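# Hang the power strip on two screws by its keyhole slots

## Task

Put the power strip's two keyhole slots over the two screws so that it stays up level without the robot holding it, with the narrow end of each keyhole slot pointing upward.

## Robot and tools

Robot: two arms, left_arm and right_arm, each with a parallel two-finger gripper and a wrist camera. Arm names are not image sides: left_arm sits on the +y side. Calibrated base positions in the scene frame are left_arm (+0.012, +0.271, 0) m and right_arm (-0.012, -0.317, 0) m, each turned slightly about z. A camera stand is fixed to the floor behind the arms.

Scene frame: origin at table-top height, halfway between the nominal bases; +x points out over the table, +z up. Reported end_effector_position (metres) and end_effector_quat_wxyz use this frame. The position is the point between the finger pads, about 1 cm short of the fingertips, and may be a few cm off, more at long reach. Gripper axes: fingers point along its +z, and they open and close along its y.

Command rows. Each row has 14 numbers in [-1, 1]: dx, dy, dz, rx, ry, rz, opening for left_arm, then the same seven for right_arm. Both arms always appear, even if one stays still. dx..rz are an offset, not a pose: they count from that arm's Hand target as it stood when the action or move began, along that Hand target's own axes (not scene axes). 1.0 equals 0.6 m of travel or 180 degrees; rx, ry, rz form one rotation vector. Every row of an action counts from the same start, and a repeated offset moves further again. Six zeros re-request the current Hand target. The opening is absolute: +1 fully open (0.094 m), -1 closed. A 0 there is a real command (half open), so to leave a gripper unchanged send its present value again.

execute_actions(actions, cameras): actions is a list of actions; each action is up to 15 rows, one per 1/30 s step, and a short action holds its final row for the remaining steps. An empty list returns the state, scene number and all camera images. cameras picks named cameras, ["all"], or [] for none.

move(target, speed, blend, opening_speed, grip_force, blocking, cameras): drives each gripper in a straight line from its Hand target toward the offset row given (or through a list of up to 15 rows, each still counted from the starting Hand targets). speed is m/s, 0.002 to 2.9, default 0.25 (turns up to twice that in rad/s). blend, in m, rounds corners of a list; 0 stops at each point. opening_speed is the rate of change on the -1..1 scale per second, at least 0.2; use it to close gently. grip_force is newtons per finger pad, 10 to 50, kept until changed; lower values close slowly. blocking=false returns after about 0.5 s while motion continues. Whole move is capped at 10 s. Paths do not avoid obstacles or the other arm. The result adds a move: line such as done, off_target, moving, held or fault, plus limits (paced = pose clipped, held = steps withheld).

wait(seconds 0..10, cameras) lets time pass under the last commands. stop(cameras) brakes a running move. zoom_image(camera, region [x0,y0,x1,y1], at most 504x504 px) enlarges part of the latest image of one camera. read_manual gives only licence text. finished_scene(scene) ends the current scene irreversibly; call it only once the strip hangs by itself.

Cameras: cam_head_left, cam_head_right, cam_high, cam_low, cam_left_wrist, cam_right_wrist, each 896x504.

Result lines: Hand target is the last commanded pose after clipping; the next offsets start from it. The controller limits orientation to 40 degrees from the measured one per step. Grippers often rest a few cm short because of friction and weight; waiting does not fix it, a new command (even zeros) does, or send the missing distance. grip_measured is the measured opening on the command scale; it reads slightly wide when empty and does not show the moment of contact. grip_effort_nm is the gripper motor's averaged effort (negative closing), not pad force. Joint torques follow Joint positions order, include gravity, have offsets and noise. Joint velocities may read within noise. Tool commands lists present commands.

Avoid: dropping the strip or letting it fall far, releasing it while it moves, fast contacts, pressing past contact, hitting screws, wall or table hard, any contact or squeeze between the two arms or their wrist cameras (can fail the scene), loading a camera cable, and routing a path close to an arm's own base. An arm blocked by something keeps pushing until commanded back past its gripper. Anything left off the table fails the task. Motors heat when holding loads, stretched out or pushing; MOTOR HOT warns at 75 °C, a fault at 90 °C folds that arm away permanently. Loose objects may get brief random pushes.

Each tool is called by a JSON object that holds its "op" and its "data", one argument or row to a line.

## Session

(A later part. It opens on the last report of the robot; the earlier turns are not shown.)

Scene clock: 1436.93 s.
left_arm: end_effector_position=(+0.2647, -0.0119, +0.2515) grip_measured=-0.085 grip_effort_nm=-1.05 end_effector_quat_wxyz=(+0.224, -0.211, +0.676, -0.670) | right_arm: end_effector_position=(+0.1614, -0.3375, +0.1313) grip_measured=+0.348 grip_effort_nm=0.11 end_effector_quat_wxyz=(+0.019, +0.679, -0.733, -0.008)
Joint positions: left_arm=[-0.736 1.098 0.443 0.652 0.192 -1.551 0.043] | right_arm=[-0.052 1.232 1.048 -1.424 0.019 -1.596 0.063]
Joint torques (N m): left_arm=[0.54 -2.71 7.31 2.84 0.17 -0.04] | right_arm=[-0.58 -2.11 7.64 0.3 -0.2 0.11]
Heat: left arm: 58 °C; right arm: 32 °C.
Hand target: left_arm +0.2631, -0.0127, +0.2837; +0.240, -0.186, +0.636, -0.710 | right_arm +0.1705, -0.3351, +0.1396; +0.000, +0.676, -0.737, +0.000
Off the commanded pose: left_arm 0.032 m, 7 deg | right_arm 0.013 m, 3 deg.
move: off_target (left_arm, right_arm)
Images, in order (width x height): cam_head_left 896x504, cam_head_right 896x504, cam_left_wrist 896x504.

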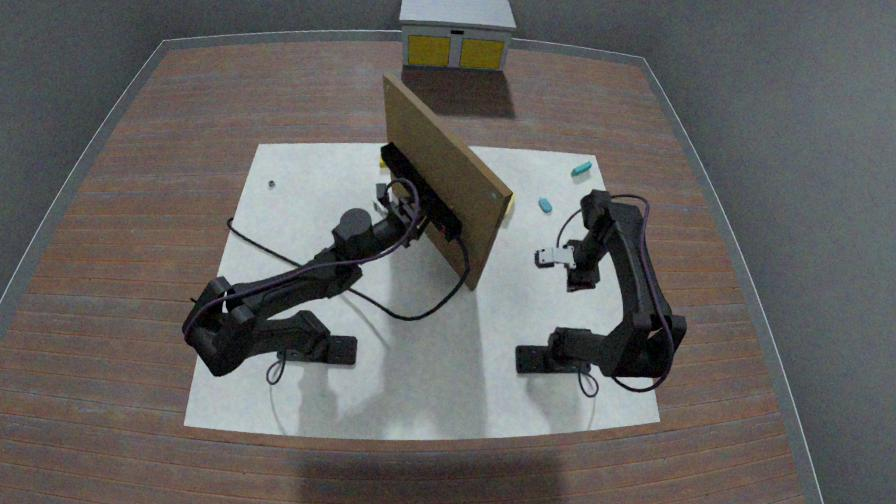

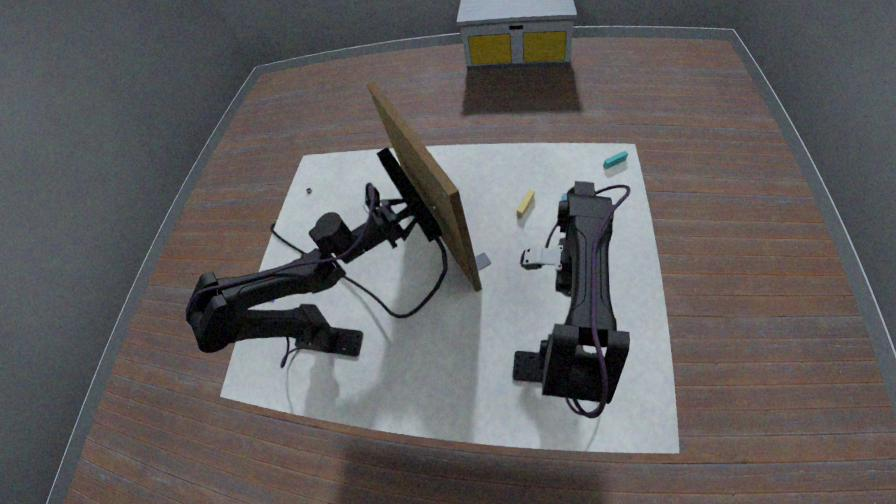

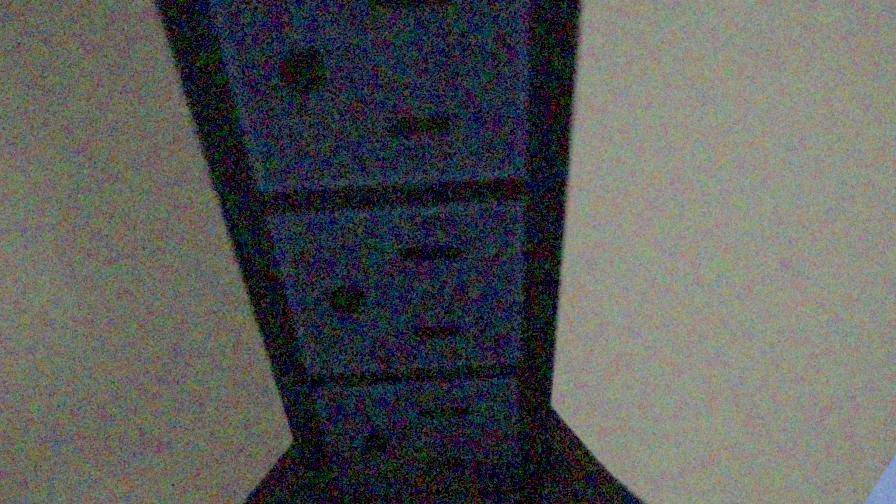

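{"op": "move", "data": {
  "target": [0.001,-0.006,0.031,0,0,-0.0064,-0.16,0,0,0,0,0,0,0.35],
  "speed": 0.04,
  "cameras": ["cam_left_wrist","cam_head_left","cam_head_right"]
}}

{"op": "zoom_image", "data": {
  "camera": "cam_head_left",
  "region": [375, 115, 495, 245]
}}

{"op": "zoom_image", "data": {
  "camera": "cam_head_right",
  "region": [370, 125, 470, 255]
}}

Scene clock: 1456.87 s.
left_arm: end_effector_position=(+0.2701, -0.0170, +0.2324) grip_measured=-0.085 grip_effort_nm=-1.05 end_effector_quat_wxyz=(+0.213, -0.222, +0.690, -0.655) | right_arm: end_effector_position=(+0.1614, -0.3375, +0.1313) grip_measured=+0.348 grip_effort_nm=0.11 end_effector_quat_wxyz=(+0.019, +0.679, -0.733, -0.008)
Joint positions: left_arm=[-0.736 1.158 0.443 0.663 0.192 -1.558 0.043] | right_arm=[-0.052 1.232 1.048 -1.424 0.019 -1.596 0.063]
Joint torques (N m): left_arm=[-0.8 -3.14 11.47 2.84 -0.01 -0.19] | right_arm=[-0.54 -2.09 7.69 0.28 -0.16 0.13]
Heat: left arm: 57 °C; right arm: 32 °C.
Hand target: left_arm +0.2729, -0.0279, +0.2895; +0.233, -0.193, +0.634, -0.712 | right_arm +0.1705, -0.3351, +0.1396; +0.000, +0.676, -0.737, +0.000
Off the commanded pose: left_arm 0.058 m, 10 deg | right_arm 0.013 m, 3 deg.
move: off_target (left_arm, right_arm)
Images, in order (width x height): cam_head_left 896x504, cam_head_right 896x504, cam_left_wrist 896x504.

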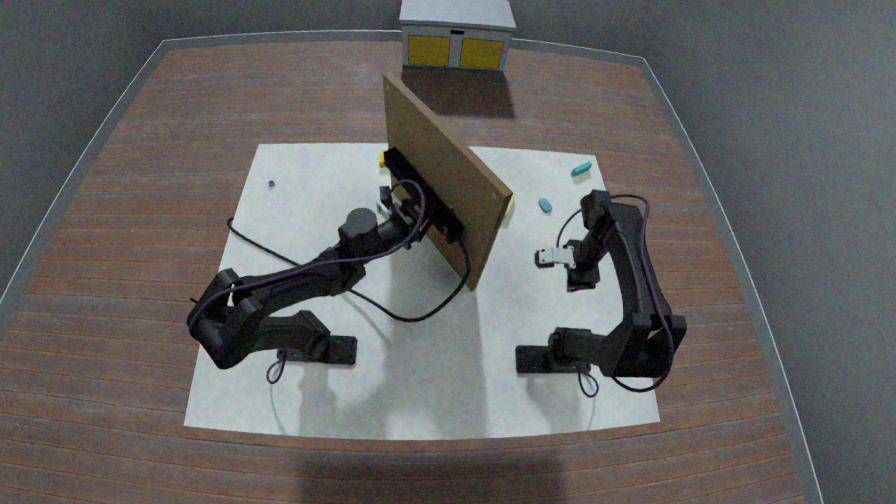

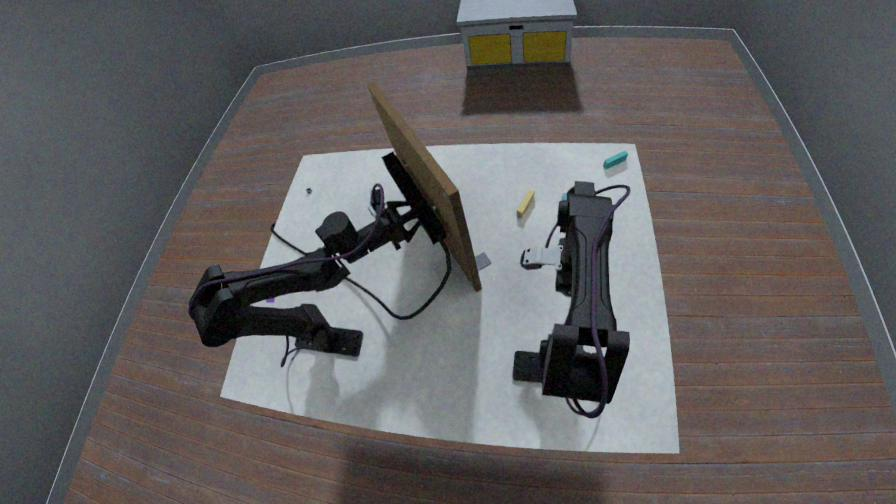

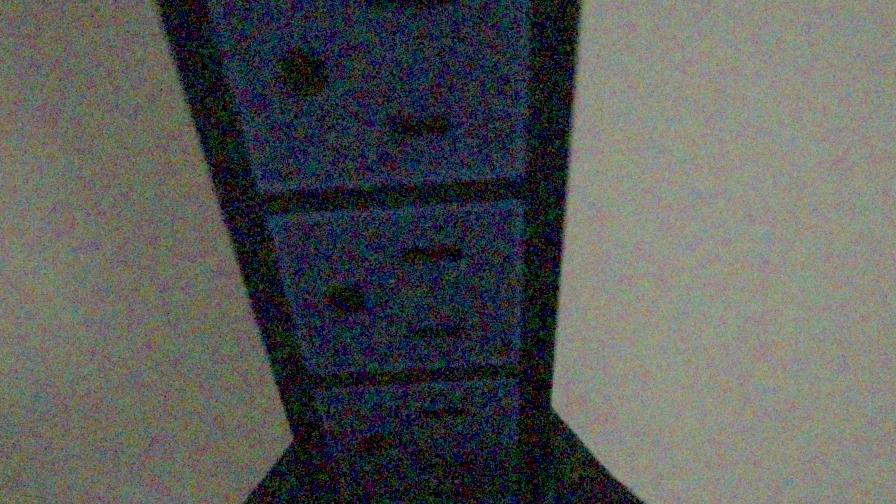

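Scaled by 3.877.

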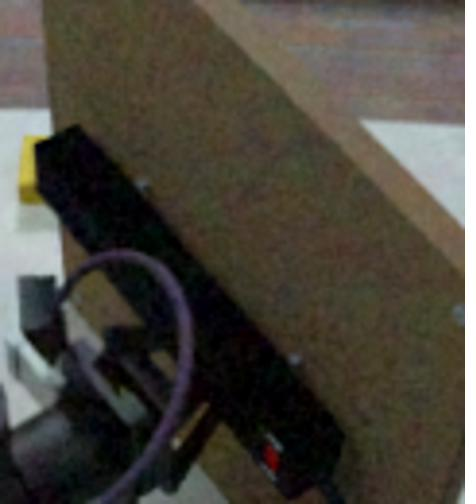

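Scaled by 3.877.

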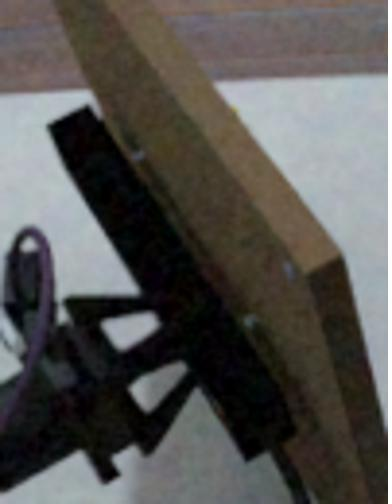

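{"op": "move", "data": {
  "target": [-0.0025,-0.044,-0.015,0,0,0,-0.16,0,0,0,0,0,0,0.35],
  "speed": 0.04
}}

Scene clock: 1467.30 s.
left_arm: end_effector_position=(+0.2698, -0.0167, +0.2714) grip_measured=-0.085 grip_effort_nm=-1.05 end_effector_quat_wxyz=(+0.226, -0.209, +0.666, -0.679) | right_arm: end_effector_position=(+0.1614, -0.3375, +0.1313) grip_measured=+0.348 grip_effort_nm=0.11 end_effector_quat_wxyz=(+0.019, +0.679, -0.733, -0.008)
Joint positions: left_arm=[-0.736 1.107 0.503 0.63 0.192 -1.559 0.043] | right_arm=[-0.052 1.232 1.048 -1.424 0.019 -1.596 0.063]
Joint torques (N m): left_arm=[0.23 -5.39 11.74 1.64 0.12 -0.19] | right_arm=[-0.76 -2.07 7.61 0.3 -0.18 0.09]
Heat: left arm: 57 °C; right arm: 33 °C.
Hand target: left_arm +0.2667, -0.0174, +0.3147; +0.233, -0.193, +0.634, -0.712 | right_arm +0.1705, -0.3351, +0.1396; +0.000, +0.676, -0.737, +0.000
Off the commanded pose: left_arm 0.043 m, 6 deg | right_arm 0.013 m, 3 deg.
move: off_target (left_arm, right_arm)

{"op": "move", "data": {
  "target": [0.002,0.008,0.012,0,0,0,-0.16,0,0,0,0,0,0,0.35],
  "speed": 0.04
}}

Scene clock: 1473.23 s.
left_arm: end_effector_position=(+0.2703, -0.0172, +0.2697) grip_measured=-0.085 grip_effort_nm=-1.05 end_effector_quat_wxyz=(+0.225, -0.210, +0.667, -0.678) | right_arm: end_effector_position=(+0.1614, -0.3375, +0.1313) grip_measured=+0.348 grip_effort_nm=0.11 end_effector_quat_wxyz=(+0.019, +0.679, -0.733, -0.008)
Joint positions: left_arm=[-0.736 1.112 0.503 0.63 0.192 -1.559 0.043] | right_arm=[-0.052 1.232 1.048 -1.424 0.019 -1.596 0.063]
Joint torques (N m): left_arm=[-0.62 -2.95 12.1 2.02 0.03 -0.18] | right_arm=[-0.65 -2.09 7.65 0.28 -0.21 0.13]
Heat: left arm: 55 °C; right arm: 33 °C.
Hand target: left_arm +0.2702, -0.0243, +0.3108; +0.233, -0.193, +0.634, -0.712 | right_arm +0.1705, -0.3351, +0.1396; +0.000, +0.676, -0.737, +0.000
Off the commanded pose: left_arm 0.042 m, 6 deg | right_arm 0.013 m, 3 deg.
move: off_target (left_arm, right_arm)

{"op": "move", "data": {
  "target": [0,0.016,0.002,0,0,0,-0.16,0,0,0,0,0,0,0.35],
  "speed": 0.03
}}

{"op": "move", "data": {
  "target": [0,0.008,0.001,0,0,0,-0.16,0,0,0,0,0,0,0.35],
  "speed": 0.03
}}

Scene clock: 1476.77 s.
left_arm: end_effector_position=(+0.2732, -0.0199, +0.2595) grip_measured=-0.085 grip_effort_nm=-1.05 end_effector_quat_wxyz=(+0.220, -0.215, +0.676, -0.670) | right_arm: end_effector_position=(+0.1614, -0.3375, +0.1313) grip_measured=+0.348 grip_effort_nm=0.11 end_effector_quat_wxyz=(+0.019, +0.679, -0.733, -0.008)
Joint positions: left_arm=[-0.736 1.139 0.503 0.63 0.192 -1.559 0.043] | right_arm=[-0.052 1.232 1.048 -1.424 0.019 -1.596 0.063]
Joint torques (N m): left_arm=[-0.77 -3.12 9.96 2.54 -0.01 -0.17] | right_arm=[-0.59 -2.15 7.69 0.3 -0.2 0.08]
Heat: left arm: 55 °C; right arm: 33 °C.
Hand target: left_arm +0.2717, -0.0261, +0.3014; +0.233, -0.193, +0.634, -0.712 | right_arm +0.1705, -0.3351, +0.1396; +0.000, +0.676, -0.737, +0.000
Off the commanded pose: left_arm 0.042 m, 7 deg | right_arm 0.013 m, 3 deg.
move: off_target (left_arm, right_arm)

Scene clock: 1477.77 s.
left_arm: end_effector_position=(+0.2737, -0.0204, +0.2580) grip_measured=-0.085 grip_effort_nm=-1.05 end_effector_quat_wxyz=(+0.220, -0.215, +0.677, -0.668) | right_arm: end_effector_position=(+0.1614, -0.3375, +0.1313) grip_measured=+0.348 grip_effort_nm=0.11 end_effector_quat_wxyz=(+0.019, +0.679, -0.733, -0.008)
Joint positions: left_arm=[-0.736 1.144 0.503 0.631 0.192 -1.559 0.043] | right_arm=[-0.052 1.232 1.048 -1.424 0.019 -1.596 0.063]
Joint torques (N m): left_arm=[-0.7 -2.51 9.17 2.79 -0.02 -0.2] | right_arm=[-0.66 -1.96 7.58 0.32 -0.21 0.11]
Heat: left arm: 55 °C; right arm: 33 °C.
Hand target: left_arm +0.2725, -0.0271, +0.2967; +0.233, -0.193, +0.634, -0.712 | right_arm +0.1705, -0.3351, +0.1396; +0.000, +0.676, -0.737, +0.000
Off the commanded pose: left_arm 0.039 m, 8 deg | right_arm 0.013 m, 3 deg.
move: off_target (left_arm, right_arm)

{"op": "move", "data": {
  "target": [0.003,0.009,-0.002,0,0,0,-0.16,0,0,0,0,0,0,0.35],
  "speed": 0.03,
  "cameras": ["cam_head_left","cam_head_right"]
}}

{"op": "zoom_image", "data": {
  "camera": "cam_head_left",
  "region": [375, 125, 475, 255]
}}

{"op": "zoom_image", "data": {
  "camera": "cam_head_right",
  "region": [370, 125, 470, 255]
}}

Scene clock: 1484.60 s.
left_arm: end_effector_position=(+0.2738, -0.0204, +0.2578) grip_measured=-0.085 grip_effort_nm=-1.05 end_effector_quat_wxyz=(+0.220, -0.215, +0.676, -0.669) | right_arm: end_effector_position=(+0.1614, -0.3375, +0.1313) grip_measured=+0.348 grip_effort_nm=0.11 end_effector_quat_wxyz=(+0.019, +0.679, -0.733, -0.008)
Joint positions: left_arm=[-0.736 1.147 0.5 0.64 0.192 -1.559 0.043] | right_arm=[-0.052 1.232 1.048 -1.424 0.019 -1.596 0.063]
Joint torques (N m): left_arm=[-1.25 -2.18 7.95 2.92 -0.11 -0.18] | right_arm=[-0.69 -2.1 7.57 0.3 -0.17 0.11]
Heat: left arm: 56 °C; right arm: 33 °C.
Hand target: left_arm +0.2708, -0.0276, +0.2911; +0.233, -0.193, +0.634, -0.712 | right_arm +0.1705, -0.3351, +0.1396; +0.000, +0.676, -0.737, +0.000
Off the commanded pose: left_arm 0.034 m, 7 deg | right_arm 0.013 m, 3 deg.
move: off_target (left_arm, right_arm)
Images, in order (width x height): cam_head_left 896x504, cam_head_right 896x504.

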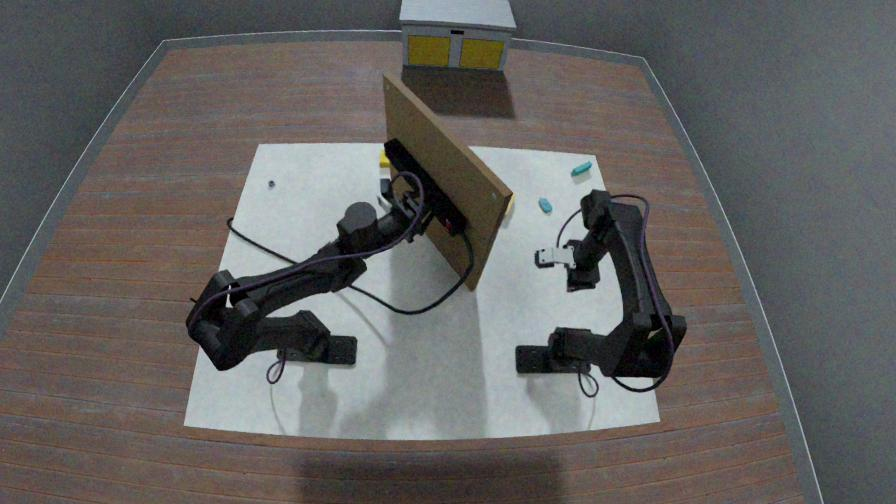

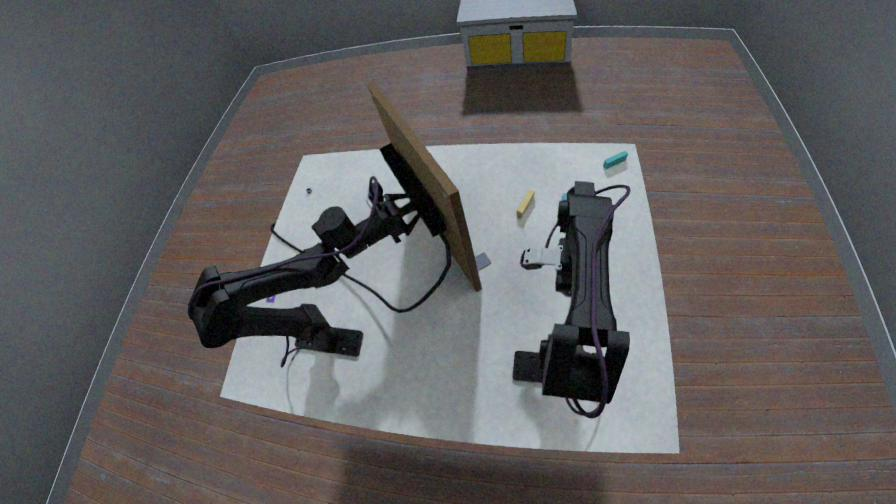

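Scaled by 3.877.

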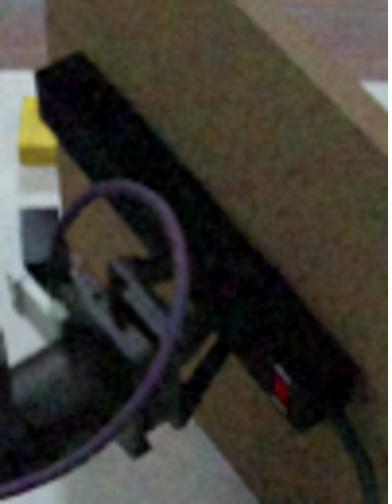

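Scaled by 3.877.

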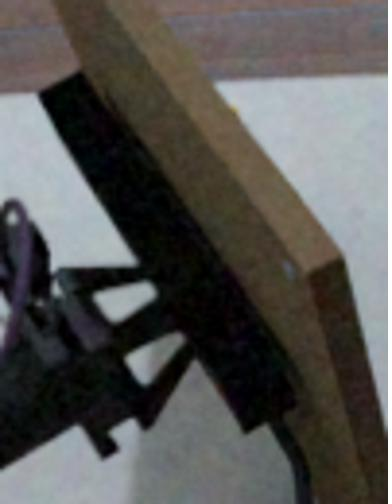

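{"op": "move", "data": {
  "target": [0.002,0.008,-0.006,0,0,0,-0.16,0,0,0,0,0,0,0.35],
  "speed": 0.03
}}

{"op": "move", "data": {
  "target": [0.0,0.008,-0.004,0,0,0,-0.16,0,0,0,0,0,0,0.35],
  "speed": 0.03
}}

Scene clock: 1493.50 s.
left_arm: end_effector_position=(+0.2735, -0.0202, +0.2571) grip_measured=-0.085 grip_effort_nm=-1.05 end_effector_quat_wxyz=(+0.224, -0.214, +0.671, -0.674) | right_arm: end_effector_position=(+0.1614, -0.3375, +0.1313) grip_measured=+0.348 grip_effort_nm=0.11 end_effector_quat_wxyz=(+0.019, +0.679, -0.733, -0.008)
Joint positions: left_arm=[-0.739 1.154 0.485 0.679 0.185 -1.56 0.043] | right_arm=[-0.052 1.232 1.048 -1.424 0.019 -1.596 0.063]
Joint torques (N m): left_arm=[-1.21 -2.74 7.3 2.76 -0.05 -0.13] | right_arm=[-0.65 -2.07 7.68 0.31 -0.2 0.09]
Heat: left arm: 58 °C; right arm: 33 °C.
Hand target: left_arm +0.2682, -0.0258, +0.2859; +0.233, -0.193, +0.634, -0.712 | right_arm +0.1705, -0.3351, +0.1396; +0.000, +0.676, -0.737, +0.000
Off the commanded pose: left_arm 0.030 m, 7 deg | right_arm 0.013 m, 3 deg.
move: off_target (left_arm, right_arm)

Scene clock: 1494.63 s.
left_arm: end_effector_position=(+0.2716, -0.0209, +0.2492) grip_measured=-0.085 grip_effort_nm=-1.05 end_effector_quat_wxyz=(+0.220, -0.214, +0.675, -0.671) | right_arm: end_effector_position=(+0.1614, -0.3375, +0.1313) grip_measured=+0.348 grip_effort_nm=0.11 end_effector_quat_wxyz=(+0.019, +0.679, -0.733, -0.008)
Joint positions: left_arm=[-0.744 1.164 0.466 0.696 0.185 -1.56 0.043] | right_arm=[-0.052 1.232 1.048 -1.424 0.019 -1.596 0.063]
Joint torques (N m): left_arm=[-0.8 -3.17 7.09 2.83 -0.03 -0.15] | right_arm=[-0.68 -2.1 7.57 0.28 -0.22 0.12]
Heat: left arm: 58 °C; right arm: 33 °C.
Hand target: left_arm +0.2672, -0.0243, +0.2809; +0.233, -0.193, +0.634, -0.712 | right_arm +0.1705, -0.3351, +0.1396; +0.000, +0.676, -0.737, +0.000
Off the commanded pose: left_arm 0.032 m, 7 deg | right_arm 0.013 m, 3 deg.
move: off_target (left_arm, right_arm)

{"op": "move", "data": {
  "target": [0.0,-0.004,0.012,0,0,0,-0.16,0,0,0,0,0,0,0.35],
  "speed": 0.03
}}

{"op": "move", "data": {
  "target": [0.0,-0.012,0.002,0,0,0,-0.16,0,0,0,0,0,0,0.35],
  "speed": 0.03,
  "cameras": ["cam_head_left","cam_head_right"]
}}

{"op": "zoom_image", "data": {
  "camera": "cam_head_left",
  "region": [375, 125, 475, 255]
}}

{"op": "zoom_image", "data": {
  "camera": "cam_head_right",
  "region": [370, 125, 470, 255]
}}

Scene clock: 1503.70 s.
left_arm: end_effector_position=(+0.2725, -0.0217, +0.2467) grip_measured=-0.085 grip_effort_nm=-1.05 end_effector_quat_wxyz=(+0.220, -0.215, +0.676, -0.669) | right_arm: end_effector_position=(+0.1614, -0.3375, +0.1313) grip_measured=+0.348 grip_effort_nm=0.11 end_effector_quat_wxyz=(+0.019, +0.679, -0.733, -0.008)
Joint positions: left_arm=[-0.744 1.173 0.466 0.699 0.185 -1.56 0.043] | right_arm=[-0.052 1.232 1.048 -1.424 0.019 -1.596 0.063]
Joint torques (N m): left_arm=[-1.2 -2.24 9.07 2.76 -0.11 -0.15] | right_arm=[-0.68 -2.11 7.6 0.26 -0.19 0.12]
Heat: left arm: 59 °C; right arm: 33 °C.
Hand target: left_arm +0.2711, -0.0299, +0.2841; +0.233, -0.193, +0.634, -0.712 | right_arm +0.1705, -0.3351, +0.1396; +0.000, +0.676, -0.737, +0.000
Off the commanded pose: left_arm 0.038 m, 8 deg | right_arm 0.013 m, 3 deg.
move: off_target (left_arm, right_arm)

Scene clock: 1504.70 s.
left_arm: end_effector_position=(+0.2725, -0.0217, +0.2467) grip_measured=-0.085 grip_effort_nm=-1.05 end_effector_quat_wxyz=(+0.220, -0.215, +0.676, -0.669) | right_arm: end_effector_position=(+0.1614, -0.3375, +0.1313) grip_measured=+0.348 grip_effort_nm=0.11 end_effector_quat_wxyz=(+0.019, +0.679, -0.733, -0.008)
Joint positions: left_arm=[-0.744 1.173 0.466 0.699 0.185 -1.56 0.043] | right_arm=[-0.052 1.232 1.048 -1.424 0.019 -1.596 0.063]
Joint torques (N m): left_arm=[-1.28 -3.37 10.74 2.41 -0.11 -0.15] | right_arm=[-0.59 -2.07 7.57 0.28 -0.2 0.11]
Heat: left arm: 58 °C; right arm: 33 °C.
Hand target: left_arm +0.2712, -0.0302, +0.2914; +0.233, -0.193, +0.634, -0.712 | right_arm +0.1705, -0.3351, +0.1396; +0.000, +0.676, -0.737, +0.000
Off the commanded pose: left_arm 0.046 m, 8 deg | right_arm 0.013 m, 3 deg.
move: off_target (left_arm, right_arm)
Images, in order (width x height): cam_head_left 896x504, cam_head_right 896x504.

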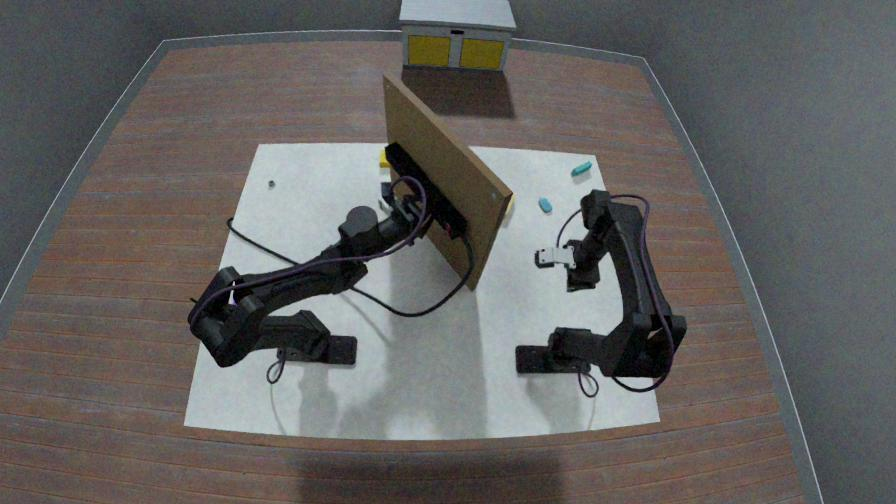

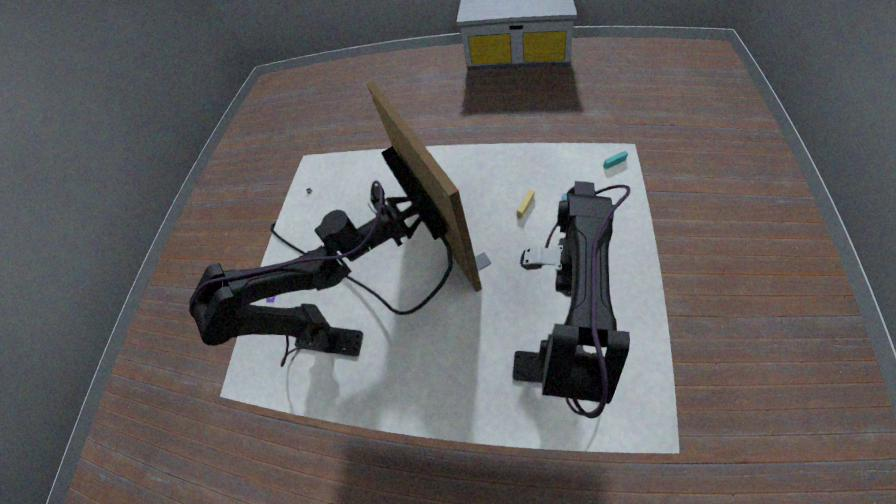

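Scaled by 3.877.

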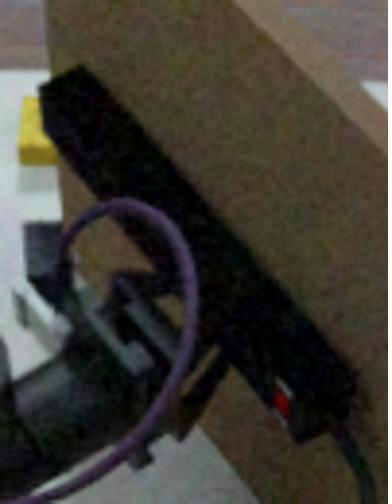

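Scaled by 3.877.

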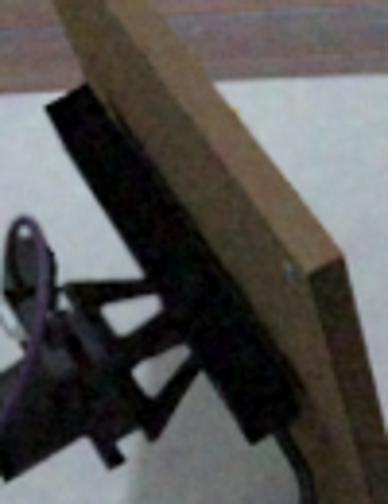

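{"op": "move", "data": {
  "target": [0.0,-0.03,-0.012,0,0,0,-0.16,0,0,0,0,0,0,0.35],
  "speed": 0.04
}}

Scene clock: 1522.53 s.
left_arm: end_effector_position=(+0.2701, -0.0193, +0.2656) grip_measured=-0.085 grip_effort_nm=-1.05 end_effector_quat_wxyz=(+0.225, -0.210, +0.666, -0.680) | right_arm: end_effector_position=(+0.1614, -0.3375, +0.1313) grip_measured=+0.348 grip_effort_nm=0.11 end_effector_quat_wxyz=(+0.019, +0.679, -0.733, -0.008)
Joint positions: left_arm=[-0.744 1.13 0.489 0.667 0.184 -1.561 0.043] | right_arm=[-0.052 1.232 1.048 -1.424 0.019 -1.596 0.063]
Joint torques (N m): left_arm=[-0.81 -5.44 11.56 1.68 -0.01 -0.16] | right_arm=[-0.58 -2.18 7.62 0.27 -0.21 0.1]
Heat: left arm: 55 °C; right arm: 33 °C.
Hand target: left_arm +0.2655, -0.0228, +0.3084; +0.233, -0.193, +0.634, -0.712 | right_arm +0.1705, -0.3351, +0.1396; +0.000, +0.676, -0.737, +0.000
Off the commanded pose: left_arm 0.043 m, 6 deg | right_arm 0.013 m, 3 deg.
move: off_target (left_arm, right_arm)

{"op": "move", "data": {
  "target": [0.0,0.007,0.012,0,0,0,-0.16,0,0,0,0,0,0,0.35],
  "speed": 0.03
}}

{"op": "move", "data": {
  "target": [0.0,0.005,0.004,0,0,0,-0.16,0,0,0,0,0,0,0.35],
  "speed": 0.03
}}

{"op": "move", "data": {
  "target": [0.0,0.005,0.001,0,0,0,-0.16,0,0,0,0,0,0,0.35],
  "speed": 0.03
}}

Scene clock: 1527.80 s.
left_arm: end_effector_position=(+0.2692, -0.0216, +0.2648) grip_measured=-0.085 grip_effort_nm=-1.05 end_effector_quat_wxyz=(+0.223, -0.208, +0.667, -0.680) | right_arm: end_effector_position=(+0.1614, -0.3375, +0.1313) grip_measured=+0.348 grip_effort_nm=0.11 end_effector_quat_wxyz=(+0.019, +0.679, -0.733, -0.008)
Joint positions: left_arm=[-0.75 1.136 0.492 0.667 0.184 -1.561 0.043] | right_arm=[-0.052 1.232 1.048 -1.424 0.019 -1.596 0.063]
Joint torques (N m): left_arm=[-0.83 -3 12.01 1.97 -0.11 -0.12] | right_arm=[-0.59 -2.13 7.57 0.3 -0.18 0.1]
Heat: left arm: 55 °C; right arm: 33 °C.
Hand target: left_arm +0.2700, -0.0290, +0.3052; +0.233, -0.193, +0.634, -0.712 | right_arm +0.1705, -0.3351, +0.1396; +0.000, +0.676, -0.737, +0.000
Off the commanded pose: left_arm 0.041 m, 6 deg | right_arm 0.013 m, 3 deg.
move: off_target (left_arm, right_arm)

Scene clock: 1528.80 s.
left_arm: end_effector_position=(+0.2705, -0.0220, +0.2619) grip_measured=-0.085 grip_effort_nm=-1.05 end_effector_quat_wxyz=(+0.223, -0.211, +0.669, -0.677) | right_arm: end_effector_position=(+0.1614, -0.3375, +0.1313) grip_measured=+0.348 grip_effort_nm=0.11 end_effector_quat_wxyz=(+0.019, +0.679, -0.733, -0.008)
Joint positions: left_arm=[-0.75 1.144 0.492 0.667 0.18 -1.561 0.043] | right_arm=[-0.052 1.232 1.048 -1.424 0.019 -1.596 0.063]
Joint torques (N m): left_arm=[-0.87 -2.43 11.79 2.19 -0.04 -0.12] | right_arm=[-0.51 -2.14 7.64 0.27 -0.22 0.11]
Heat: left arm: 55 °C; right arm: 33 °C.
Hand target: left_arm +0.2716, -0.0313, +0.3025; +0.233, -0.193, +0.634, -0.712 | right_arm +0.1705, -0.3351, +0.1396; +0.000, +0.676, -0.737, +0.000
Off the commanded pose: left_arm 0.042 m, 6 deg | right_arm 0.013 m, 3 deg.
move: off_target (left_arm, right_arm)

Scene clock: 1529.80 s.
left_arm: end_effector_position=(+0.2707, -0.0221, +0.2614) grip_measured=-0.085 grip_effort_nm=-1.05 end_effector_quat_wxyz=(+0.222, -0.211, +0.670, -0.676) | right_arm: end_effector_position=(+0.1614, -0.3375, +0.1313) grip_measured=+0.348 grip_effort_nm=0.11 end_effector_quat_wxyz=(+0.019, +0.679, -0.733, -0.008)
Joint positions: left_arm=[-0.75 1.145 0.492 0.667 0.18 -1.561 0.043] | right_arm=[-0.052 1.232 1.048 -1.424 0.019 -1.596 0.063]
Joint torques (N m): left_arm=[-0.99 -1.8 11.3 2.33 -0.09 -0.13] | right_arm=[-0.59 -2 7.62 0.26 -0.24 0.11]
Heat: left arm: 55 °C; right arm: 33 °C.
Hand target: left_arm +0.2722, -0.0320, +0.2996; +0.233, -0.193, +0.634, -0.712 | right_arm +0.1705, -0.3351, +0.1396; +0.000, +0.676, -0.737, +0.000
Off the commanded pose: left_arm 0.039 m, 6 deg | right_arm 0.013 m, 3 deg.
move: off_target (left_arm, right_arm)

{"op": "move", "data": {
  "target": [-0.003,0.006,0.0,0,0,0,-0.16,0,0,0,0,0,0,0.35],
  "speed": 0.03
}}

{"op": "move", "data": {
  "target": [0.0,0.006,0.0,0,0,0,-0.16,0,0,0,0,0,0,0.35],
  "speed": 0.03
}}

{"op": "move", "data": {
  "target": [0.0,0.006,0.0,0,0,0,-0.16,0,0,0,0,0,0,0.35],
  "speed": 0.03,
  "cameras": ["cam_head_left","cam_head_right"]
}}

{"op": "zoom_image", "data": {
  "camera": "cam_head_left",
  "region": [375, 125, 475, 255]
}}

{"op": "zoom_image", "data": {
  "camera": "cam_head_right",
  "region": [370, 125, 470, 255]
}}

Scene clock: 1538.90 s.
left_arm: end_effector_position=(+0.2708, -0.0223, +0.2618) grip_measured=-0.086 grip_effort_nm=-1.05 end_effector_quat_wxyz=(+0.223, -0.211, +0.669, -0.677) | right_arm: end_effector_position=(+0.1614, -0.3375, +0.1313) grip_measured=+0.348 grip_effort_nm=0.11 end_effector_quat_wxyz=(+0.019, +0.679, -0.733, -0.008)
Joint positions: left_arm=[-0.75 1.147 0.492 0.672 0.18 -1.561 0.043] | right_arm=[-0.052 1.232 1.048 -1.424 0.019 -1.596 0.063]
Joint torques (N m): left_arm=[-0.42 -1.21 10.73 2.49 0.01 -0.12] | right_arm=[-0.76 -2.11 7.64 0.31 -0.16 0.11]
Heat: left arm: 57 °C; right arm: 33 °C.
Hand target: left_arm +0.2740, -0.0313, +0.2960; +0.233, -0.193, +0.634, -0.712 | right_arm +0.1705, -0.3351, +0.1396; +0.000, +0.676, -0.737, +0.000
Off the commanded pose: left_arm 0.035 m, 6 deg | right_arm 0.013 m, 3 deg.
move: off_target (left_arm, right_arm)

Scene clock: 1539.90 s.
left_arm: end_effector_position=(+0.2713, -0.0227, +0.2624) grip_measured=-0.087 grip_effort_nm=-1.05 end_effector_quat_wxyz=(+0.224, -0.210, +0.667, -0.679) | right_arm: end_effector_position=(+0.1614, -0.3375, +0.1313) grip_measured=+0.348 grip_effort_nm=0.11 end_effector_quat_wxyz=(+0.019, +0.679, -0.733, -0.008)
Joint positions: left_arm=[-0.75 1.151 0.492 0.681 0.18 -1.561 0.043] | right_arm=[-0.052 1.232 1.048 -1.424 0.019 -1.596 0.063]
Joint torques (N m): left_arm=[-0.42 -0.76 9.98 2.57 0 -0.13] | right_arm=[-0.69 -2.06 7.6 0.31 -0.22 0.11]
Heat: left arm: 57 °C; right arm: 33 °C.
Hand target: left_arm +0.2743, -0.0316, +0.2924; +0.233, -0.193, +0.634, -0.712 | right_arm +0.1705, -0.3351, +0.1396; +0.000, +0.676, -0.737, +0.000
Off the commanded pose: left_arm 0.031 m, 6 deg | right_arm 0.013 m, 3 deg.
move: off_target (left_arm, right_arm)

Scene clock: 1540.90 s.
left_arm: end_effector_position=(+0.2714, -0.0229, +0.2624) grip_measured=-0.087 grip_effort_nm=-1.05 end_effector_quat_wxyz=(+0.224, -0.210, +0.667, -0.679) | right_arm: end_effector_position=(+0.1614, -0.3375, +0.1313) grip_measured=+0.348 grip_effort_nm=0.11 end_effector_quat_wxyz=(+0.019, +0.679, -0.733, -0.008)
Joint positions: left_arm=[-0.75 1.153 0.492 0.683 0.18 -1.561 0.043] | right_arm=[-0.052 1.232 1.048 -1.424 0.019 -1.596 0.063]
Joint torques (N m): left_arm=[-0.43 -0.12 9.32 2.75 0.01 -0.13] | right_arm=[-0.68 -2.09 7.56 0.31 -0.17 0.14]
Heat: left arm: 57 °C; right arm: 33 °C.
Hand target: left_arm +0.2746, -0.0319, +0.2889; +0.233, -0.193, +0.634, -0.712 | right_arm +0.1705, -0.3351, +0.1396; +0.000, +0.676, -0.737, +0.000
Off the commanded pose: left_arm 0.028 m, 6 deg | right_arm 0.013 m, 3 deg.
move: off_target (left_arm, right_arm)
Images, in order (width x height): cam_head_left 896x504, cam_head_right 896x504.

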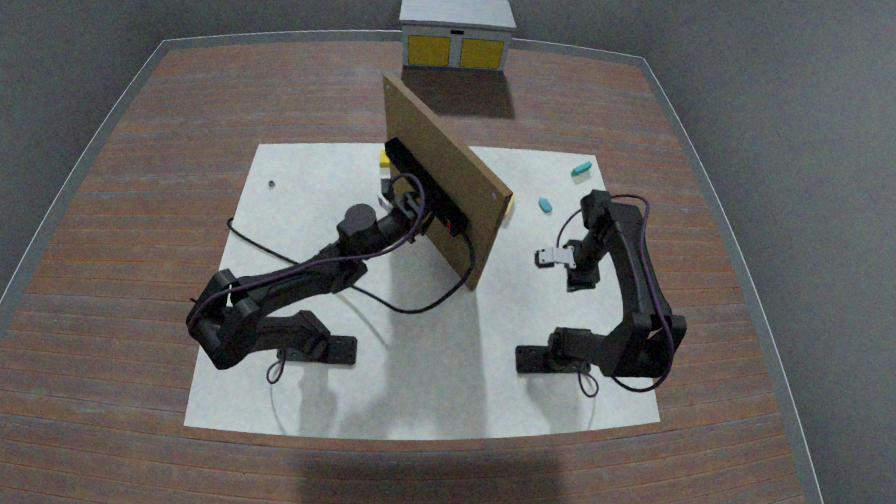

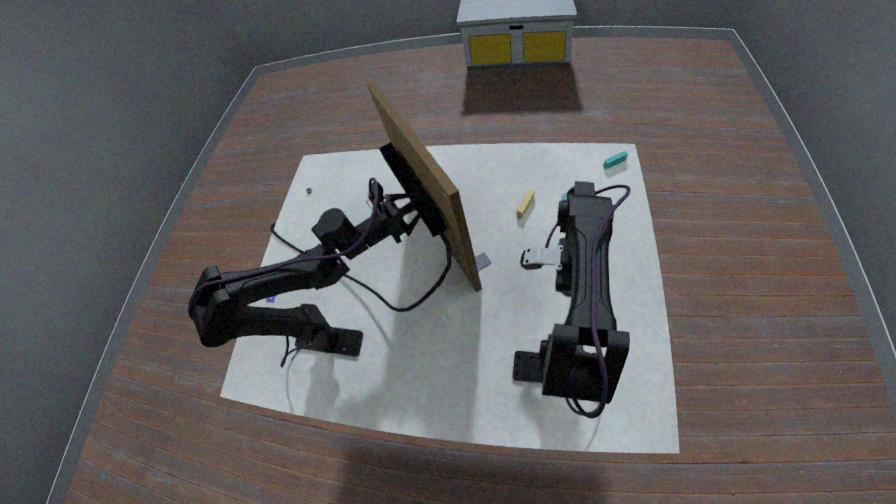

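Scaled by 3.877.

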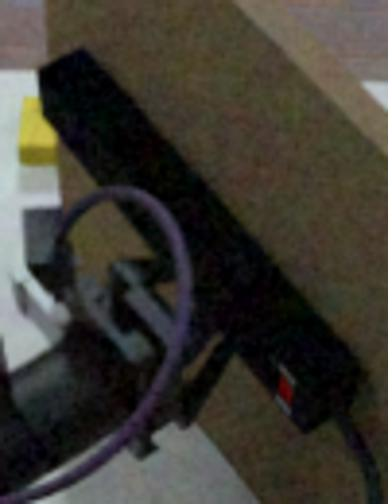

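Scaled by 3.877.

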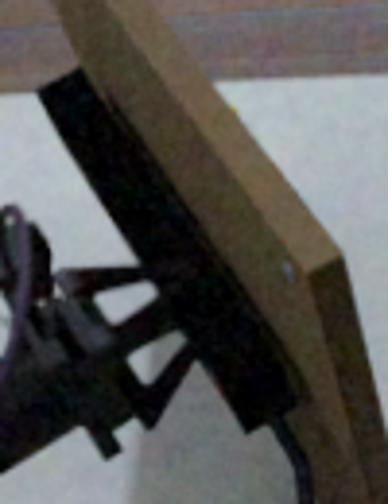

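{"op": "move", "data": {
  "target": [0.0,0.0,-0.01,0,0,0,-0.16,0,0,0,0,0,0,0.35],
  "speed": 0.03
}}

{"op": "move", "data": {
  "target": [0.0,0.0,-0.006,0,0,0,-0.16,0,0,0,0,0,0,0.35],
  "speed": 0.03
}}

Scene clock: 1547.93 s.
left_arm: end_effector_position=(+0.2712, -0.0226, +0.2623) grip_measured=-0.087 grip_effort_nm=-1.05 end_effector_quat_wxyz=(+0.224, -0.209, +0.666, -0.680) | right_arm: end_effector_position=(+0.1614, -0.3375, +0.1313) grip_measured=+0.348 grip_effort_nm=0.11 end_effector_quat_wxyz=(+0.019, +0.679, -0.733, -0.008)
Joint positions: left_arm=[-0.75 1.153 0.489 0.688 0.18 -1.561 0.043] | right_arm=[-0.052 1.232 1.048 -1.424 0.019 -1.596 0.063]
Joint torques (N m): left_arm=[-0.13 -1.73 8.18 2.63 0.07 -0.15] | right_arm=[-0.65 -2.11 7.66 0.28 -0.15 0.11]
Heat: left arm: 57 °C; right arm: 33 °C.
Hand target: left_arm +0.2712, -0.0271, +0.2881; +0.233, -0.193, +0.634, -0.712 | right_arm +0.1705, -0.3351, +0.1396; +0.000, +0.676, -0.737, +0.000
Off the commanded pose: left_arm 0.026 m, 6 deg | right_arm 0.013 m, 3 deg.
move: off_target (left_arm, right_arm)

Scene clock: 1548.93 s.
left_arm: end_effector_position=(+0.2711, -0.0225, +0.2623) grip_measured=-0.088 grip_effort_nm=-1.05 end_effector_quat_wxyz=(+0.224, -0.209, +0.666, -0.680) | right_arm: end_effector_position=(+0.1614, -0.3375, +0.1313) grip_measured=+0.348 grip_effort_nm=0.11 end_effector_quat_wxyz=(+0.019, +0.679, -0.733, -0.008)
Joint positions: left_arm=[-0.75 1.153 0.488 0.691 0.18 -1.562 0.043] | right_arm=[-0.052 1.232 1.048 -1.424 0.019 -1.596 0.063]
Joint torques (N m): left_arm=[0.18 -2.86 7.53 2.57 0.1 -0.1] | right_arm=[-0.76 -2.07 7.65 0.27 -0.22 0.11]
Heat: left arm: 57 °C; right arm: 33 °C.
Hand target: left_arm +0.2691, -0.0241, +0.2877; +0.233, -0.193, +0.634, -0.712 | right_arm +0.1705, -0.3351, +0.1396; +0.000, +0.676, -0.737, +0.000
Off the commanded pose: left_arm 0.026 m, 6 deg | right_arm 0.013 m, 3 deg.
move: off_target (left_arm, right_arm)

{"op": "move", "data": {
  "target": [0.0,0.013,0.0,0,0,0,-0.16,0,0,0,0,0,0,0.35],
  "speed": 0.03
}}

{"op": "move", "data": {
  "target": [0.0,0.013,0.0,0,0,0,-0.16,0,0,0,0,0,0,0.35],
  "speed": 0.03
}}

Scene clock: 1553.53 s.
left_arm: end_effector_position=(+0.2709, -0.0223, +0.2606) grip_measured=-0.088 grip_effort_nm=-1.05 end_effector_quat_wxyz=(+0.226, -0.207, +0.659, -0.686) | right_arm: end_effector_position=(+0.1614, -0.3375, +0.1313) grip_measured=+0.348 grip_effort_nm=0.11 end_effector_quat_wxyz=(+0.019, +0.679, -0.733, -0.008)
Joint positions: left_arm=[-0.75 1.168 0.468 0.746 0.18 -1.564 0.043] | right_arm=[-0.052 1.232 1.048 -1.424 0.019 -1.596 0.063]
Joint torques (N m): left_arm=[0.09 -2.17 7.25 2.46 0.08 -0.11] | right_arm=[-0.59 -2.3 7.61 0.29 -0.18 0.11]
Heat: left arm: 58 °C; right arm: 33 °C.
Hand target: left_arm +0.2698, -0.0248, +0.2799; +0.233, -0.193, +0.634, -0.712 | right_arm +0.1705, -0.3351, +0.1396; +0.000, +0.676, -0.737, +0.000
Off the commanded pose: left_arm 0.020 m, 5 deg | right_arm 0.013 m, 3 deg.
move: off_target (left_arm, right_arm)

Scene clock: 1554.57 s.
left_arm: end_effector_position=(+0.2707, -0.0222, +0.2606) grip_measured=-0.088 grip_effort_nm=-1.05 end_effector_quat_wxyz=(+0.231, -0.202, +0.650, -0.695) | right_arm: end_effector_position=(+0.1614, -0.3375, +0.1313) grip_measured=+0.348 grip_effort_nm=0.11 end_effector_quat_wxyz=(+0.019, +0.679, -0.733, -0.008)
Joint positions: left_arm=[-0.75 1.19 0.446 0.819 0.18 -1.565 0.043] | right_arm=[-0.052 1.232 1.048 -1.424 0.019 -1.596 0.063]
Joint torques (N m): left_arm=[0.08 -1.68 7.31 2.19 0.06 -0.1] | right_arm=[-0.62 -2.09 7.61 0.28 -0.23 0.11]
Heat: left arm: 58 °C; right arm: 33 °C.
Hand target: left_arm +0.2705, -0.0255, +0.2722; +0.233, -0.193, +0.634, -0.712 | right_arm +0.1705, -0.3351, +0.1396; +0.000, +0.676, -0.737, +0.000
Off the commanded pose: left_arm 0.012 m, 3 deg | right_arm 0.013 m, 3 deg.
move: off_target (left_arm, right_arm)

{"op": "move", "data": {
  "target": [-0.001,-0.032,0.017,0,0,-0.014,-0.16,0,0,0,0,0,0,0.35],
  "speed": 0.03,
  "cameras": ["cam_head_left","cam_head_right"]
}}

{"op": "zoom_image", "data": {
  "camera": "cam_head_left",
  "region": [375, 125, 475, 255]
}}

{"op": "zoom_image", "data": {
  "camera": "cam_head_right",
  "region": [370, 125, 470, 255]
}}

Scene clock: 1567.63 s.
left_arm: end_effector_position=(+0.2707, -0.0222, +0.2604) grip_measured=-0.088 grip_effort_nm=-1.05 end_effector_quat_wxyz=(+0.227, -0.206, +0.649, -0.696) | right_arm: end_effector_position=(+0.1614, -0.3375, +0.1313) grip_measured=+0.348 grip_effort_nm=0.11 end_effector_quat_wxyz=(+0.019, +0.679, -0.733, -0.008)
Joint positions: left_arm=[-0.75 1.19 0.446 0.818 0.18 -1.575 0.043] | right_arm=[-0.052 1.232 1.048 -1.424 0.019 -1.596 0.063]
Joint torques (N m): left_arm=[-0.25 -3.14 13.52 1.25 0.02 -0.5] | right_arm=[-0.65 -1.99 7.66 0.31 -0.18 0.1]
Heat: left arm: 56 °C; right arm: 33 °C.
Hand target: left_arm +0.2751, -0.0318, +0.2925; +0.217, -0.207, +0.629, -0.717 | right_arm +0.1705, -0.3351, +0.1396; +0.000, +0.676, -0.737, +0.000
Off the commanded pose: left_arm 0.034 m, 3 deg | right_arm 0.013 m, 3 deg.
move: off_target (left_arm, right_arm)
Images, in order (width x height): cam_head_left 896x504, cam_head_right 896x504.

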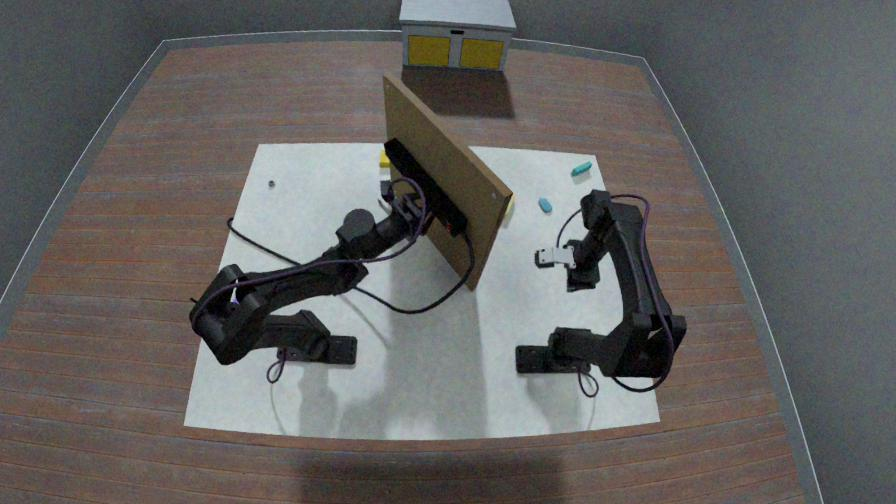

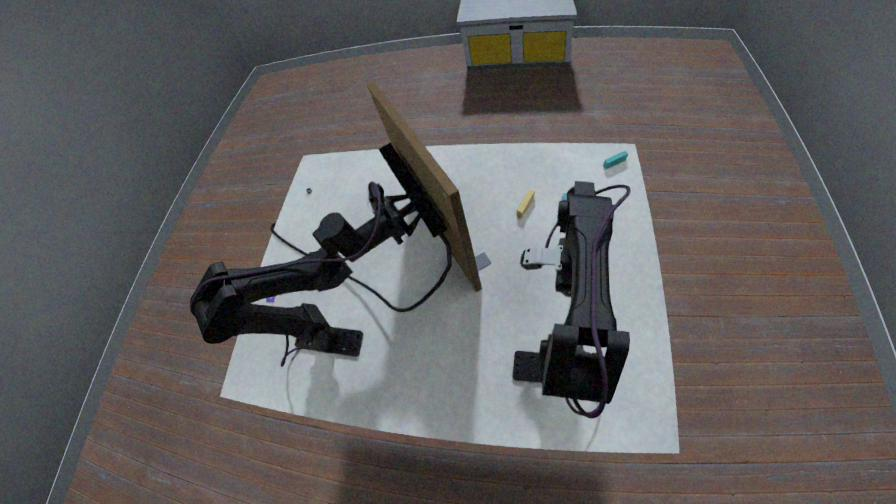

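Scaled by 3.877.

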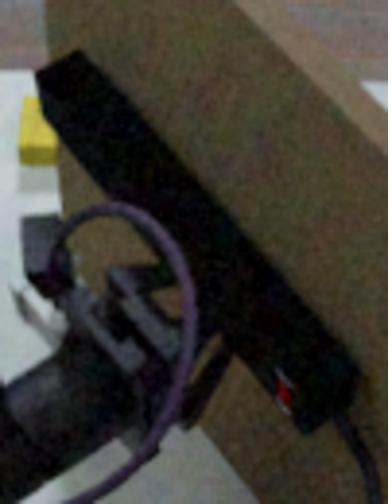

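Scaled by 3.877.

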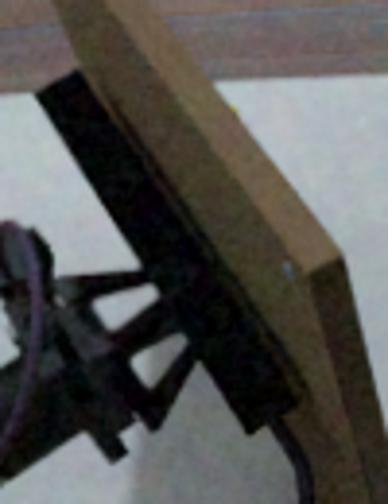

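{"op": "move", "data": {
  "target": [0,-0.02,0.002,-0.02,0,0,-0.16,0,0,0,0,0,0,0.35],
  "speed": 0.03
}}

{"op": "move", "data": {
  "target": [0,-0.012,0.0,0,0,0,-0.16,0,0,0,0,0,0,0.35],
  "speed": 0.03
}}

Scene clock: 1575.03 s.
left_arm: end_effector_position=(+0.2717, -0.0231, +0.2618) grip_measured=-0.088 grip_effort_nm=-1.05 end_effector_quat_wxyz=(+0.210, -0.224, +0.681, -0.665) | right_arm: end_effector_position=(+0.1614, -0.3375, +0.1313) grip_measured=+0.348 grip_effort_nm=0.11 end_effector_quat_wxyz=(+0.019, +0.679, -0.733, -0.008)
Joint positions: left_arm=[-0.75 1.13 0.531 0.572 0.18 -1.578 0.043] | right_arm=[-0.052 1.232 1.048 -1.424 0.019 -1.596 0.063]
Joint torques (N m): left_arm=[0.05 -3.07 13.79 1.66 0.12 -0.35] | right_arm=[-0.59 -1.96 7.57 0.29 -0.22 0.14]
Heat: left arm: 53 °C; right arm: 33 °C.
Hand target: left_arm +0.2752, -0.0314, +0.3046; +0.211, -0.213, +0.651, -0.697 | right_arm +0.1705, -0.3351, +0.1396; +0.000, +0.676, -0.737, +0.000
Off the commanded pose: left_arm 0.044 m, 5 deg | right_arm 0.013 m, 3 deg.
move: off_target (left_arm, right_arm)

Scene clock: 1576.03 s.
left_arm: end_effector_position=(+0.2719, -0.0233, +0.2619) grip_measured=-0.088 grip_effort_nm=-1.05 end_effector_quat_wxyz=(+0.206, -0.227, +0.688, -0.658) | right_arm: end_effector_position=(+0.1614, -0.3375, +0.1313) grip_measured=+0.348 grip_effort_nm=0.11 end_effector_quat_wxyz=(+0.019, +0.679, -0.733, -0.008)
Joint positions: left_arm=[-0.75 1.122 0.55 0.522 0.18 -1.578 0.043] | right_arm=[-0.052 1.232 1.048 -1.424 0.019 -1.596 0.063]
Joint torques (N m): left_arm=[0.09 -3.47 13.87 1.8 0.14 -0.32] | right_arm=[-0.68 -2.09 7.64 0.33 -0.18 0.12]
Heat: left arm: 53 °C; right arm: 33 °C.
Hand target: left_arm +0.2751, -0.0309, +0.3118; +0.211, -0.213, +0.651, -0.697 | right_arm +0.1705, -0.3351, +0.1396; +0.000, +0.676, -0.737, +0.000
Off the commanded pose: left_arm 0.051 m, 6 deg | right_arm 0.013 m, 3 deg.
move: off_target (left_arm, right_arm)


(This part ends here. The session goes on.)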